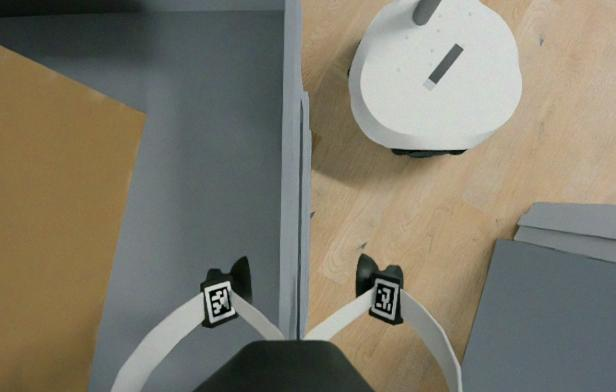

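Emit:
move(
  blocking=false,
  r2={"joints": {"gripper_m": -0.035}},
  cameras=[],
)

Emit:
wait(
  seconds=2,
  cameras=[],
)

Emit:
move(
  blocking=false,
  r2={"base": {"translate_m": -0.1, "strafe_m": 0.15}, "pace": "slow", "contact_limits": {"strafe_m": 0.6}},
  cameras=[],
)

Emit:
wait(
  seconds=4,
  cameras=["r2_wrist_camera"],
)

Scene clock: 1260.30 s.
move: r2 moving
r1.base_odometry: x=-2.279 y=-0.569 heading=-2.501
r1.turned_by_wheels: +0.000
r1.turned_by_imu: +0.000
r1.base_tilt: forward=-1.6 right=+1.3
r1.lidar_m: 4.71 2.77 1.94 1.82 1.58 0.25 0.30 0.78 0.81 1.13 2.99 3.88
r1.base_status: not commanded
r1.joint_positions: lift_m=+0.124 arm_m=+0.000 wrist_yaw_rad=+3.196 wrist_pitch_rad=+0.002 wrist_roll_rad=+0.000 gripper_m=+0.056
r1.joint_status: not commanded
r1.measured_speeds: translate_m=+0.000 strafe_m=+0.000 rotate_rad=+0.000 lift_m=+0.000 arm_m=+0.000 wrist_yaw_rad=+0.000 wrist_pitch_rad=+0.000 wrist_roll_rad=+0.000
r1.motor_effort: lift_m=+19(19) arm_m=+4(4) wheel_0=+0(1) wheel_1=+0(0) wheel_2=+0(0)
r1.servo_current: wrist_yaw_rad=59(59) wrist_pitch_rad=46(52) wrist_roll_rad=46(59) gripper_m=46(46)
r1.contact_limits: strafe_m 0.6
r1.hand_pose: x=-0.1219 y=+0.0716 z=+0.3020 quat_wxyz=(-0.027, -0.001, +0.000, +1.000) (m; r1's base frame)
r1.wrist_depth_mm: - 135 - 364 291 - - / - 135 143 366 291 - - / - 135 167 373 291 - - / 110 136 213 373 294 - - / 137 1255 - 379 296 - - / 1229 1205 197 382 195 1060 1042 / - 820 759 156 296 - 809
r2.base_odometry: x=-4.615 y=-1.147 heading=+0.230
r2.turned_by_wheels: +0.000
r2.turned_by_imu: +0.000
r2.base_tilt: forward=-0.7 right=+0.1
r2.lidar_m: 0.44 0.61 0.41 0.43 2.44 2.81 2.68 2.79 2.44 0.48 0.43 0.31
r2.base_status: not commanded
r2.joint_positions: lift_m=+0.962 arm_m=+0.291 wrist_yaw_rad=+0.000 wrist_pitch_rad=+1.566 wrist_roll_rad=+2.618 gripper_m=+0.041
r2.joint_status: gripper_m moving
r2.measured_speeds: translate_m=+0.000 strafe_m=+0.000 rotate_rad=+0.000 lift_m=+0.000 arm_m=+0.000 wrist_yaw_rad=+0.000 wrist_pitch_rad=+0.000 wrist_roll_rad=+0.000
r2.motor_effort: lift_m=+17(17) arm_m=-4(4) wheel_0=-4(5) wheel_1=-3(4) wheel_2=+2(2)
r2.servo_current: wrist_yaw_rad=65(65) wrist_pitch_rad=46(46) wrist_roll_rad=46(52) gripper_m=124(124)
r2.contact_limits: lift_m 0.2; translate_m 0.6
r2.hand_pose: x=+0.4633 y=-0.0874 z=+0.8519 quat_wxyz=(+0.184, +0.685, +0.183, -0.681) (m; r2's base frame)
r2.wrist_depth_mm: 289 289 286 1042 866 854 1078 / 186 289 286 1078 878 866 1098 / 190 272 287 1098 960 1078 1078 / 206 289 287 1098 1078 1078 1060 / 208 287 287 1078 1060 1098 - / 224 289 198 213 193 1078 - / 237 290 287 112 1078 - -
pictures: none
No camera images: "cameras" was empty.

Scene clock: 1261.43 s.
earlier move: r2 done
r1.base_odometry: x=-2.279 y=-0.569 heading=-2.501
r1.turned_by_wheels: +0.000
r1.turned_by_imu: +0.000
r1.base_tilt: forward=-1.6 right=+1.3
r1.lidar_m: 4.72 2.79 1.99 1.84 1.61 0.25 0.30 0.79 0.83 1.08 2.95 3.84
r1.base_status: not commanded
r1.joint_positions: lift_m=+0.124 arm_m=+0.000 wrist_yaw_rad=+3.196 wrist_pitch_rad=+0.002 wrist_roll_rad=+0.000 gripper_m=+0.056
r1.joint_status: not commanded
r1.measured_speeds: translate_m=+0.000 strafe_m=+0.000 rotate_rad=+0.000 lift_m=+0.000 arm_m=+0.000 wrist_yaw_rad=+0.000 wrist_pitch_rad=+0.000 wrist_roll_rad=+0.000
r1.motor_effort: lift_m=+19(19) arm_m=+4(4) wheel_0=+0(1) wheel_1=+0(0) wheel_2=+0(0)
r1.servo_current: wrist_yaw_rad=52(65) wrist_pitch_rad=39(52) wrist_roll_rad=65(65) gripper_m=46(52)
r1.contact_limits: strafe_m 0.6
r1.hand_pose: x=-0.1219 y=+0.0716 z=+0.3020 quat_wxyz=(-0.027, -0.001, +0.000, +1.000) (m; r1's base frame)
r1.wrist_depth_mm: - 135 - 364 290 - - / - 135 143 366 290 - - / - 135 166 370 290 - - / 110 136 213 373 294 - - / 137 1255 - 377 294 - - / 1229 1205 196 382 194 1060 1025 / - 809 759 156 296 - 809
r2.base_odometry: x=-4.615 y=-1.147 heading=+0.230
r2.turned_by_wheels: +0.000
r2.turned_by_imu: +0.000
r2.base_tilt: forward=-0.7 right=+0.1
r2.lidar_m: 0.44 0.63 0.42 0.46 2.45 2.79 2.66 2.76 2.44 0.44 0.44 0.33
r2.base_status: not commanded
r2.joint_positions: lift_m=+0.962 arm_m=+0.291 wrist_yaw_rad=+0.000 wrist_pitch_rad=+1.566 wrist_roll_rad=+2.619 gripper_m=-0.033
r2.joint_status: all done
r2.measured_speeds: translate_m=+0.000 strafe_m=+0.000 rotate_rad=+0.000 lift_m=+0.000 arm_m=+0.000 wrist_yaw_rad=+0.000 wrist_pitch_rad=+0.000 wrist_roll_rad=+0.000
r2.motor_effort: lift_m=+17(17) arm_m=-4(4) wheel_0=-5(5) wheel_1=-3(4) wheel_2=+2(2)
r2.servo_current: wrist_yaw_rad=59(65) wrist_pitch_rad=46(46) wrist_roll_rad=46(59) gripper_m=130(208)
r2.contact_limits: lift_m 0.2; translate_m 0.6
r2.hand_pose: x=+0.4633 y=-0.0874 z=+0.8519 quat_wxyz=(+0.183, +0.685, +0.182, -0.681) (m; r2's base frame)
r2.wrist_depth_mm: 290 287 286 1098 854 866 1042 / 182 289 286 1098 866 866 1078 / 186 266 286 1078 991 1078 1078 / 192 287 287 1098 1118 1060 1060 / 209 289 287 286 1098 1078 - / 220 289 182 198 182 1078 - / 229 276 287 112 - - -
wait: 1.13 of 2 s (r2 has come to rest)
pictures: none
No camera images: "cameras" was empty.

Scene clock: 1261.93 s.
move: r2 moving
r1.base_odometry: x=-2.279 y=-0.569 heading=-2.501
r1.turned_by_wheels: +0.000
r1.turned_by_imu: +0.000
r1.base_tilt: forward=-1.6 right=+1.3
r1.lidar_m: 4.70 2.81 1.95 1.82 1.58 0.25 0.31 0.78 0.83 1.12 2.95 3.88
r1.base_status: not commanded
r1.joint_positions: lift_m=+0.124 arm_m=+0.000 wrist_yaw_rad=+3.196 wrist_pitch_rad=+0.002 wrist_roll_rad=+0.000 gripper_m=+0.056
r1.joint_status: not commanded
r1.measured_speeds: translate_m=+0.000 strafe_m=+0.000 rotate_rad=+0.000 lift_m=+0.000 arm_m=+0.000 wrist_yaw_rad=+0.000 wrist_pitch_rad=+0.000 wrist_roll_rad=+0.000
r1.motor_effort: lift_m=+19(19) arm_m=+4(4) wheel_0=+0(1) wheel_1=+0(0) wheel_2=+0(0)
r1.servo_current: wrist_yaw_rad=52(59) wrist_pitch_rad=46(46) wrist_roll_rad=33(65) gripper_m=39(52)
r1.contact_limits: strafe_m 0.6
r1.hand_pose: x=-0.1219 y=+0.0716 z=+0.3020 quat_wxyz=(-0.027, -0.001, +0.000, +1.000) (m; r1's base frame)
r1.wrist_depth_mm: - 135 - 364 291 - - / - 135 143 366 291 - - / - 135 167 368 291 - - / 110 135 213 375 294 - - / 137 1255 1983 379 294 - - / 1229 1229 197 384 195 1042 1042 / - 809 768 156 296 - 820
r2.base_odometry: x=-4.624 y=-1.138 heading=+0.229
r2.turned_by_wheels: -0.001
r2.turned_by_imu: -0.001
r2.base_tilt: forward=-0.7 right=+0.1
r2.lidar_m: 0.44 0.59 0.42 0.43 2.40 2.77 2.67 2.78 2.47 0.48 0.45 0.35
r2.base_status: translate_m moving; strafe_m moving
r2.joint_positions: lift_m=+0.962 arm_m=+0.291 wrist_yaw_rad=+0.000 wrist_pitch_rad=+1.566 wrist_roll_rad=+2.619 gripper_m=-0.033
r2.joint_status: not commanded
r2.measured_speeds: translate_m=-0.027 strafe_m=+0.040 rotate_rad=-0.005 lift_m=+0.000 arm_m=+0.000 wrist_yaw_rad=+0.000 wrist_pitch_rad=+0.000 wrist_roll_rad=+0.000
r2.motor_effort: lift_m=+17(17) arm_m=-4(4) wheel_0=-16(20) wheel_1=+4(5) wheel_2=+4(7)
r2.servo_current: wrist_yaw_rad=46(59) wrist_pitch_rad=46(46) wrist_roll_rad=39(59) gripper_m=130(137)
r2.contact_limits: lift_m 0.2; strafe_m 0.6
r2.hand_pose: x=+0.4633 y=-0.0874 z=+0.8519 quat_wxyz=(+0.183, +0.685, +0.182, -0.681) (m; r2's base frame)
r2.wrist_depth_mm: 291 289 287 1098 878 866 1078 / 187 290 286 1078 866 866 1060 / 193 274 289 1078 1042 1078 1042 / 205 287 287 1098 1098 1078 1060 / 209 290 289 1098 1078 1078 - / 225 289 182 191 1078 1098 - / 238 290 290 112 - - -
pictures: none
No camera images: "cameras" was empty.

Scene clock: 1264.50 s.
earlier move: r2 done
r1.base_odometry: x=-2.279 y=-0.569 heading=-2.501
r1.turned_by_wheels: +0.000
r1.turned_by_imu: +0.000
r1.base_tilt: forward=-1.6 right=+1.3
r1.lidar_m: 4.71 2.78 1.93 1.83 1.58 0.25 0.30 0.81 0.94 2.88 2.96 3.89
r1.base_status: not commanded
r1.joint_positions: lift_m=+0.124 arm_m=+0.000 wrist_yaw_rad=+3.196 wrist_pitch_rad=+0.002 wrist_roll_rad=+0.000 gripper_m=+0.056
r1.joint_status: not commanded
r1.measured_speeds: translate_m=+0.000 strafe_m=+0.000 rotate_rad=+0.000 lift_m=+0.000 arm_m=+0.000 wrist_yaw_rad=+0.000 wrist_pitch_rad=+0.000 wrist_roll_rad=+0.000
r1.motor_effort: lift_m=+19(19) arm_m=+4(4) wheel_0=+0(1) wheel_1=+0(0) wheel_2=+0(0)
r1.servo_current: wrist_yaw_rad=65(65) wrist_pitch_rad=46(59) wrist_roll_rad=52(65) gripper_m=39(52)
r1.contact_limits: strafe_m 0.6
r1.hand_pose: x=-0.1219 y=+0.0716 z=+0.3020 quat_wxyz=(-0.027, -0.001, +0.000, +1.000) (m; r1's base frame)
r1.wrist_depth_mm: - 135 - 364 291 - - / - 135 143 366 291 - - / - 135 167 370 291 - - / 110 136 213 375 294 - - / 137 1308 1397 377 294 - - / - 1229 196 382 194 1078 1025 / 809 809 768 156 296 - 809
r2.base_odometry: x=-4.746 y=-1.024 heading=+0.230
r2.turned_by_wheels: +0.000
r2.turned_by_imu: -0.001
r2.base_tilt: forward=-0.7 right=+0.1
r2.lidar_m: 0.40 0.39 0.34 0.79 2.27 2.69 2.57 2.67 2.57 0.89 0.39 0.26
r2.base_status: done
r2.joint_positions: lift_m=+0.962 arm_m=+0.291 wrist_yaw_rad=-0.001 wrist_pitch_rad=+1.571 wrist_roll_rad=+2.620 gripper_m=-0.034
r2.joint_status: not commanded
r2.measured_speeds: translate_m=+0.000 strafe_m=+0.000 rotate_rad=+0.000 lift_m=+0.000 arm_m=+0.000 wrist_yaw_rad=+0.000 wrist_pitch_rad=+0.000 wrist_roll_rad=+0.000
r2.motor_effort: lift_m=+17(17) arm_m=-4(4) wheel_0=-10(24) wheel_1=+4(6) wheel_2=-1(7)
r2.servo_current: wrist_yaw_rad=33(59) wrist_pitch_rad=46(46) wrist_roll_rad=52(59) gripper_m=117(137)
r2.contact_limits: lift_m 0.2; strafe_m 0.6
r2.hand_pose: x=+0.4619 y=-0.0874 z=+0.8519 quat_wxyz=(+0.182, +0.683, +0.182, -0.683) (m; r2's base frame)
r2.wrist_depth_mm: 146 189 290 290 891 878 1098 / 157 214 289 287 866 866 1098 / 178 246 289 289 878 904 1078 / 191 287 287 287 1098 1078 1078 / 220 290 286 286 1078 931 - / 256 287 183 198 182 - - / 289 287 285 112 - - -
wait: 2.57 of 4 s (r2 has come to rest)
pictures: r2_wrist_camera
Images, in order (width x height): r2_wrist_camera 616x392.

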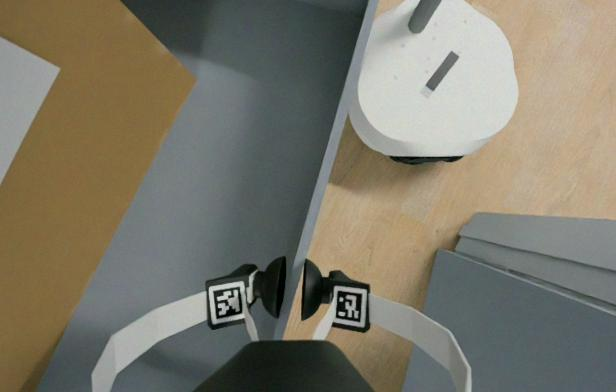

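Emit:
move(
  blocking=false,
  r2={"base": {"translate_m": -0.3}, "joints": {"wrist_roll_rad": 2.45}, "speeds": {"wrist_roll_rad": 0.06}, "pace": "slow", "contact_limits": {"translate_m": 0.6}},
  cameras=[],
)

Emit:
wait(
  seconds=1.7,
  cameras=["r2_wrist_camera"],
)

Emit:
wait(
  seconds=2.5,
  cameras=["r2_wrist_camera"],
)

Scene clock: 1312.63 s.
move: r2 moving
r1.base_odometry: x=-2.279 y=-0.569 heading=-2.501
r1.turned_by_wheels: +0.000
r1.turned_by_imu: +0.000
r1.base_tilt: forward=-1.6 right=+1.3
r1.lidar_m: 4.69 2.77 1.94 1.83 1.61 0.25 0.27 0.79 0.90 2.88 2.97 3.90
r1.base_status: not commanded
r1.joint_positions: lift_m=+0.124 arm_m=+0.000 wrist_yaw_rad=+3.196 wrist_pitch_rad=+0.002 wrist_roll_rad=+0.000 gripper_m=+0.056
r1.joint_status: not commanded
r1.measured_speeds: translate_m=+0.000 strafe_m=+0.000 rotate_rad=+0.000 lift_m=+0.000 arm_m=+0.000 wrist_yaw_rad=+0.000 wrist_pitch_rad=+0.000 wrist_roll_rad=+0.000
r1.motor_effort: lift_m=+19(19) arm_m=+4(4) wheel_0=+0(1) wheel_1=+0(0) wheel_2=+0(0)
r1.servo_current: wrist_yaw_rad=52(59) wrist_pitch_rad=39(52) wrist_roll_rad=59(59) gripper_m=46(46)
r1.contact_limits: strafe_m 0.6
r1.hand_pose: x=-0.1219 y=+0.0716 z=+0.3020 quat_wxyz=(-0.027, -0.001, +0.000, +1.000) (m; r1's base frame)
r1.wrist_depth_mm: - 135 - 364 291 - - / - 135 143 366 291 - - / - 135 167 370 291 - - / 110 136 213 377 293 - - / 137 1366 1397 377 294 - - / 1025 1229 197 382 194 1060 1042 / 809 809 759 156 296 - 809
r2.base_odometry: x=-4.758 y=-1.026 heading=+0.228
r2.turned_by_wheels: -0.001
r2.turned_by_imu: -0.001
r2.base_tilt: forward=-0.7 right=+0.1
r2.lidar_m: 0.41 0.40 0.35 0.86 2.27 2.67 2.56 2.66 2.57 0.98 0.42 0.28
r2.base_status: translate_m moving
r2.joint_positions: lift_m=+0.962 arm_m=+0.291 wrist_yaw_rad=-0.001 wrist_pitch_rad=+1.570 wrist_roll_rad=+2.600 gripper_m=-0.034
r2.joint_status: wrist_roll_rad moving
r2.measured_speeds: translate_m=-0.049 strafe_m=+0.000 rotate_rad=-0.001 lift_m=+0.000 arm_m=+0.000 wrist_yaw_rad=+0.000 wrist_pitch_rad=-0.009 wrist_roll_rad=-0.061
r2.motor_effort: lift_m=+17(17) arm_m=-4(4) wheel_0=-14(14) wheel_1=-9(9) wheel_2=+6(6)
r2.servo_current: wrist_yaw_rad=39(52) wrist_pitch_rad=33(46) wrist_roll_rad=72(72) gripper_m=111(124)
r2.contact_limits: lift_m 0.2; translate_m 0.6
r2.hand_pose: x=+0.4620 y=-0.0874 z=+0.8519 quat_wxyz=(+0.189, +0.682, +0.189, -0.681) (m; r2's base frame)
r2.wrist_depth_mm: 145 183 286 286 854 866 1078 / 160 212 287 287 866 854 1060 / 171 245 289 286 891 1060 1078 / 195 289 289 286 1078 1078 1078 / 222 287 287 287 1078 991 - / 255 290 182 198 181 - - / 291 290 287 112 - - -
pictures: none
No camera images: "cameras" was empty.

Scene clock: 1314.33 s.
earlier move: r2 moving
r1.base_odometry: x=-2.279 y=-0.569 heading=-2.501
r1.turned_by_wheels: +0.000
r1.turned_by_imu: +0.000
r1.base_tilt: forward=-1.6 right=+1.3
r1.lidar_m: 4.71 2.76 1.94 1.83 1.59 0.25 0.26 0.89 0.97 2.89 2.95 3.89
r1.base_status: not commanded
r1.joint_positions: lift_m=+0.124 arm_m=+0.000 wrist_yaw_rad=+3.196 wrist_pitch_rad=+0.002 wrist_roll_rad=+0.000 gripper_m=+0.056
r1.joint_status: not commanded
r1.measured_speeds: translate_m=+0.000 strafe_m=+0.000 rotate_rad=+0.000 lift_m=+0.000 arm_m=+0.000 wrist_yaw_rad=+0.000 wrist_pitch_rad=+0.000 wrist_roll_rad=+0.000
r1.motor_effort: lift_m=+19(19) arm_m=+4(4) wheel_0=+0(1) wheel_1=+0(0) wheel_2=+0(0)
r1.servo_current: wrist_yaw_rad=52(65) wrist_pitch_rad=39(52) wrist_roll_rad=46(65) gripper_m=39(46)
r1.contact_limits: strafe_m 0.6
r1.hand_pose: x=-0.1219 y=+0.0716 z=+0.3020 quat_wxyz=(-0.027, -0.001, +0.000, +1.000) (m; r1's base frame)
r1.wrist_depth_mm: - 135 - 364 290 - - / - 135 143 366 291 - - / - 135 167 370 290 - - / 110 136 213 375 294 - - / - 1499 1576 377 293 - - / 1098 1118 197 384 195 1060 1025 / - 809 759 156 296 - 820
r2.base_odometry: x=-4.912 y=-1.062 heading=+0.230
r2.turned_by_wheels: +0.001
r2.turned_by_imu: +0.002
r2.base_tilt: forward=-0.7 right=+0.0
r2.lidar_m: 0.43 0.47 0.52 1.40 2.28 2.53 2.40 2.51 2.59 1.56 0.62 0.29
r2.base_status: translate_m moving
r2.joint_positions: lift_m=+0.962 arm_m=+0.291 wrist_yaw_rad=-0.001 wrist_pitch_rad=+1.566 wrist_roll_rad=+2.497 gripper_m=-0.034
r2.joint_status: wrist_roll_rad moving
r2.measured_speeds: translate_m=-0.099 strafe_m=+0.000 rotate_rad=-0.005 lift_m=+0.000 arm_m=+0.000 wrist_yaw_rad=+0.000 wrist_pitch_rad=+0.000 wrist_roll_rad=-0.061
r2.motor_effort: lift_m=+17(17) arm_m=-4(4) wheel_0=-6(15) wheel_1=-6(10) wheel_2=+11(12)
r2.servo_current: wrist_yaw_rad=39(59) wrist_pitch_rad=46(46) wrist_roll_rad=46(98) gripper_m=117(124)
r2.contact_limits: lift_m 0.2; translate_m 0.6
r2.hand_pose: x=+0.4632 y=-0.0874 z=+0.8519 quat_wxyz=(+0.224, +0.672, +0.223, -0.669) (m; r2's base frame)
r2.wrist_depth_mm: 150 287 287 283 878 866 1078 / 160 231 287 286 866 854 1078 / 167 245 287 286 917 878 1078 / 186 277 287 286 1078 1098 1098 / 205 287 287 287 1098 1078 1098 / 216 290 183 202 180 891 1078 / 232 289 290 112 - - 525
wait: 1.70 s; no rest
pictures: r2_wrist_camera
Images, in order (width x height): r2_wrist_camera 616x392.

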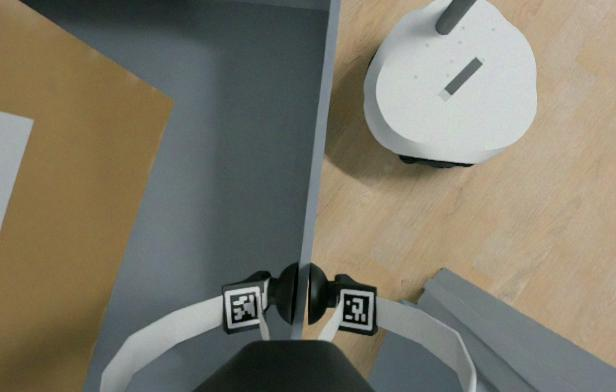

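Scene clock: 1316.40 s.
earlier move: r2 done
r1.base_odometry: x=-2.279 y=-0.569 heading=-2.501
r1.turned_by_wheels: +0.000
r1.turned_by_imu: +0.000
r1.base_tilt: forward=-1.5 right=+1.3
r1.lidar_m: 4.72 2.79 1.91 1.83 1.57 0.25 0.30 0.93 0.96 2.88 2.93 3.89
r1.base_status: not commanded
r1.joint_positions: lift_m=+0.124 arm_m=+0.000 wrist_yaw_rad=+3.196 wrist_pitch_rad=+0.002 wrist_roll_rad=+0.000 gripper_m=+0.056
r1.joint_status: not commanded
r1.measured_speeds: translate_m=+0.000 strafe_m=+0.000 rotate_rad=+0.000 lift_m=+0.000 arm_m=+0.000 wrist_yaw_rad=+0.000 wrist_pitch_rad=+0.000 wrist_roll_rad=+0.000
r1.motor_effort: lift_m=+19(19) arm_m=+4(4) wheel_0=+0(1) wheel_1=+0(0) wheel_2=+0(0)
r1.servo_current: wrist_yaw_rad=52(65) wrist_pitch_rad=46(52) wrist_roll_rad=39(72) gripper_m=46(52)
r1.contact_limits: strafe_m 0.6
r1.hand_pose: x=-0.1219 y=+0.0716 z=+0.3020 quat_wxyz=(-0.027, -0.001, +0.000, +1.000) (m; r1's base frame)
r1.wrist_depth_mm: - 135 - 364 291 - - / - 135 143 366 290 - - / - 135 167 368 291 - - / 110 136 213 373 294 - - / - - 1661 379 296 - - / 1229 1138 196 382 195 1060 1042 / - 809 759 156 294 - 820
r2.base_odometry: x=-5.038 y=-1.092 heading=+0.230
r2.turned_by_wheels: +0.000
r2.turned_by_imu: +0.001
r2.base_tilt: forward=-0.7 right=+0.0
r2.lidar_m: 0.42 0.58 0.70 1.88 2.27 2.39 2.27 2.34 2.61 2.11 0.77 0.36
r2.base_status: done
r2.joint_positions: lift_m=+0.962 arm_m=+0.291 wrist_yaw_rad=-0.001 wrist_pitch_rad=+1.566 wrist_roll_rad=+2.452 gripper_m=-0.034
r2.joint_status: all done
r2.measured_speeds: translate_m=+0.000 strafe_m=+0.000 rotate_rad=+0.000 lift_m=+0.000 arm_m=+0.000 wrist_yaw_rad=+0.000 wrist_pitch_rad=+0.000 wrist_roll_rad=+0.000
r2.motor_effort: lift_m=+17(17) arm_m=-4(4) wheel_0=-3(15) wheel_1=-5(10) wheel_2=+7(12)
r2.servo_current: wrist_yaw_rad=65(65) wrist_pitch_rad=39(52) wrist_roll_rad=46(98) gripper_m=117(124)
r2.contact_limits: lift_m 0.2; translate_m 0.6
r2.hand_pose: x=+0.4632 y=-0.0874 z=+0.8519 quat_wxyz=(+0.239, +0.667, +0.238, -0.664) (m; r2's base frame)
r2.wrist_depth_mm: 289 287 286 1078 1078 854 1078 / 199 290 287 1078 854 866 1098 / 186 265 287 1078 917 866 1078 / 186 281 290 1118 1118 1078 1060 / 198 289 289 286 1098 1098 1060 / 198 289 185 200 179 1098 1098 / 215 259 290 112 - 1118 1078
wait: 2.07 of 2.5 s (r2 has come to rest)
pictures: r2_wrist_camera
Images, in order (width x height): r2_wrist_camera 616x392.

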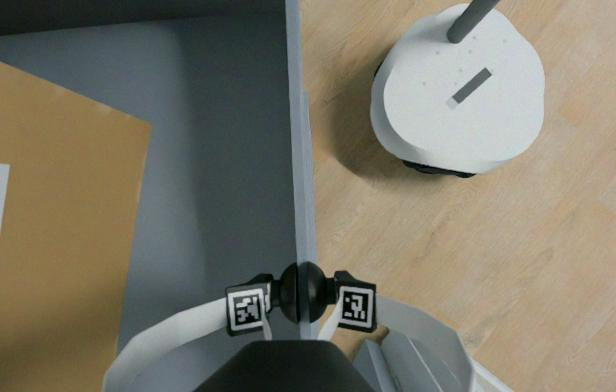

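Emit:
move(
  r2={"base":{"translate_m":-0.3},"joints":{"wrist_roll_rad":2.35},"speeds":{"wrist_roll_rad":0.06},"pace":"slow","contact_limits":{"translate_m":0.6}},
  blocking=false,
  cameras=[],
)

Emit:
wait(
  seconds=6,
  cameras=["r2_wrist_camera"],
)

Scene clock: 1344.83 s.
move: r2 moving
r1.base_odometry: x=-2.279 y=-0.569 heading=-2.501
r1.turned_by_wheels: +0.000
r1.turned_by_imu: +0.000
r1.base_tilt: forward=-1.5 right=+1.3
r1.lidar_m: 4.71 2.75 1.93 1.81 1.61 0.25 0.26 0.92 0.97 2.86 2.97 3.91
r1.base_status: not commanded
r1.joint_positions: lift_m=+0.124 arm_m=+0.000 wrist_yaw_rad=+3.196 wrist_pitch_rad=+0.002 wrist_roll_rad=+0.000 gripper_m=+0.056
r1.joint_status: not commanded
r1.measured_speeds: translate_m=+0.000 strafe_m=+0.000 rotate_rad=+0.000 lift_m=+0.000 arm_m=+0.000 wrist_yaw_rad=+0.000 wrist_pitch_rad=+0.000 wrist_roll_rad=+0.000
r1.motor_effort: lift_m=+19(19) arm_m=+4(4) wheel_0=+0(1) wheel_1=+0(0) wheel_2=+0(0)
r1.servo_current: wrist_yaw_rad=46(59) wrist_pitch_rad=39(52) wrist_roll_rad=46(59) gripper_m=39(46)
r1.contact_limits: strafe_m 0.6
r1.hand_pose: x=-0.1219 y=+0.0716 z=+0.3020 quat_wxyz=(-0.027, -0.001, +0.000, +1.000) (m; r1's base frame)
r1.wrist_depth_mm: - 135 - 362 290 - - / - 135 143 366 290 - - / - 135 167 370 291 - - / 110 135 213 375 294 - - / - - 1661 379 293 - - / 1229 1160 196 382 194 1042 1042 / - 809 768 156 296 - 809
r2.base_odometry: x=-5.051 y=-1.095 heading=+0.230
r2.turned_by_wheels: +0.000
r2.turned_by_imu: +0.001
r2.base_tilt: forward=-0.7 right=+0.1
r2.lidar_m: 0.42 0.57 0.72 1.96 2.27 2.35 2.25 2.32 2.59 2.12 0.79 0.34
r2.base_status: translate_m moving
r2.joint_positions: lift_m=+0.962 arm_m=+0.291 wrist_yaw_rad=+0.000 wrist_pitch_rad=+1.566 wrist_roll_rad=+2.426 gripper_m=-0.034
r2.joint_status: wrist_roll_rad moving
r2.measured_speeds: translate_m=-0.049 strafe_m=+0.000 rotate_rad=-0.002 lift_m=+0.000 arm_m=+0.000 wrist_yaw_rad=+0.001 wrist_pitch_rad=+0.000 wrist_roll_rad=-0.060
r2.motor_effort: lift_m=+17(17) arm_m=-3(4) wheel_0=-3(7) wheel_1=-6(7) wheel_2=+14(15)
r2.servo_current: wrist_yaw_rad=52(59) wrist_pitch_rad=33(46) wrist_roll_rad=52(59) gripper_m=111(117)
r2.contact_limits: lift_m 0.2; translate_m 0.6
r2.hand_pose: x=+0.4632 y=-0.0874 z=+0.8519 quat_wxyz=(+0.248, +0.664, +0.247, -0.661) (m; r2's base frame)
r2.wrist_depth_mm: 290 289 286 1098 1078 866 1060 / 192 290 287 1078 854 854 1078 / 189 265 286 1098 931 866 1060 / 188 282 287 1098 1098 1098 1060 / 204 290 290 286 1098 1078 1078 / 213 291 184 200 181 1078 1078 / 217 260 290 112 - 1098 1078
pictures: none
No camera images: "cameras" was empty.

Scene clock: 1348.60 s.
earlier move: r2 done
r1.base_odometry: x=-2.279 y=-0.569 heading=-2.501
r1.turned_by_wheels: +0.000
r1.turned_by_imu: +0.000
r1.base_tilt: forward=-1.6 right=+1.3
r1.lidar_m: 4.70 2.77 1.97 1.82 1.56 0.25 0.30 0.92 1.42 2.87 2.97 3.87
r1.base_status: not commanded
r1.joint_positions: lift_m=+0.124 arm_m=+0.000 wrist_yaw_rad=+3.196 wrist_pitch_rad=+0.002 wrist_roll_rad=+0.000 gripper_m=+0.056
r1.joint_status: not commanded
r1.measured_speeds: translate_m=+0.000 strafe_m=+0.000 rotate_rad=+0.000 lift_m=+0.000 arm_m=+0.000 wrist_yaw_rad=+0.000 wrist_pitch_rad=+0.000 wrist_roll_rad=+0.000
r1.motor_effort: lift_m=+19(19) arm_m=+4(4) wheel_0=+0(1) wheel_1=+0(0) wheel_2=+0(0)
r1.servo_current: wrist_yaw_rad=39(72) wrist_pitch_rad=39(52) wrist_roll_rad=39(72) gripper_m=39(52)
r1.contact_limits: strafe_m 0.6
r1.hand_pose: x=-0.1219 y=+0.0716 z=+0.3020 quat_wxyz=(-0.027, -0.001, +0.000, +1.000) (m; r1's base frame)
r1.wrist_depth_mm: - 135 - 364 290 - - / - 135 143 366 291 - - / - 135 167 370 291 - - / 110 136 213 375 294 - - / - - 1756 379 296 - - / 1229 1098 197 384 194 1060 1025 / - 809 759 156 296 - 798
r2.base_odometry: x=-5.330 y=-1.160 heading=+0.230
r2.turned_by_wheels: +0.000
r2.turned_by_imu: +0.000
r2.base_tilt: forward=-0.6 right=+0.0
r2.lidar_m: 0.43 0.53 1.13 2.17 2.28 2.04 1.97 2.06 2.58 2.51 1.17 0.43
r2.base_status: done
r2.joint_positions: lift_m=+0.962 arm_m=+0.291 wrist_yaw_rad=+0.002 wrist_pitch_rad=+1.566 wrist_roll_rad=+2.350 gripper_m=-0.034
r2.joint_status: all done
r2.measured_speeds: translate_m=+0.000 strafe_m=+0.000 rotate_rad=+0.000 lift_m=+0.000 arm_m=+0.000 wrist_yaw_rad=+0.000 wrist_pitch_rad=+0.000 wrist_roll_rad=+0.000
r2.motor_effort: lift_m=+17(17) arm_m=-4(4) wheel_0=-4(12) wheel_1=-4(8) wheel_2=+7(15)
r2.servo_current: wrist_yaw_rad=59(65) wrist_pitch_rad=39(52) wrist_roll_rad=59(78) gripper_m=117(124)
r2.contact_limits: lift_m 0.2; translate_m 0.6
r2.hand_pose: x=+0.4634 y=-0.0874 z=+0.8519 quat_wxyz=(+0.274, +0.654, +0.273, -0.651) (m; r2's base frame)
r2.wrist_depth_mm: 1098 241 1078 1098 1078 866 1060 / 254 287 1118 1078 891 866 1078 / 289 289 286 1098 917 866 1078 / 290 291 287 1098 1078 1078 1078 / 219 289 287 276 1078 1098 1098 / 207 281 185 201 180 1098 1060 / 198 160 289 112 1098 1078 1078
wait: 3.77 of 6 s (r2 has come to rest)
pictures: r2_wrist_camera
Images, in order (width x height): r2_wrist_camera 616x392.

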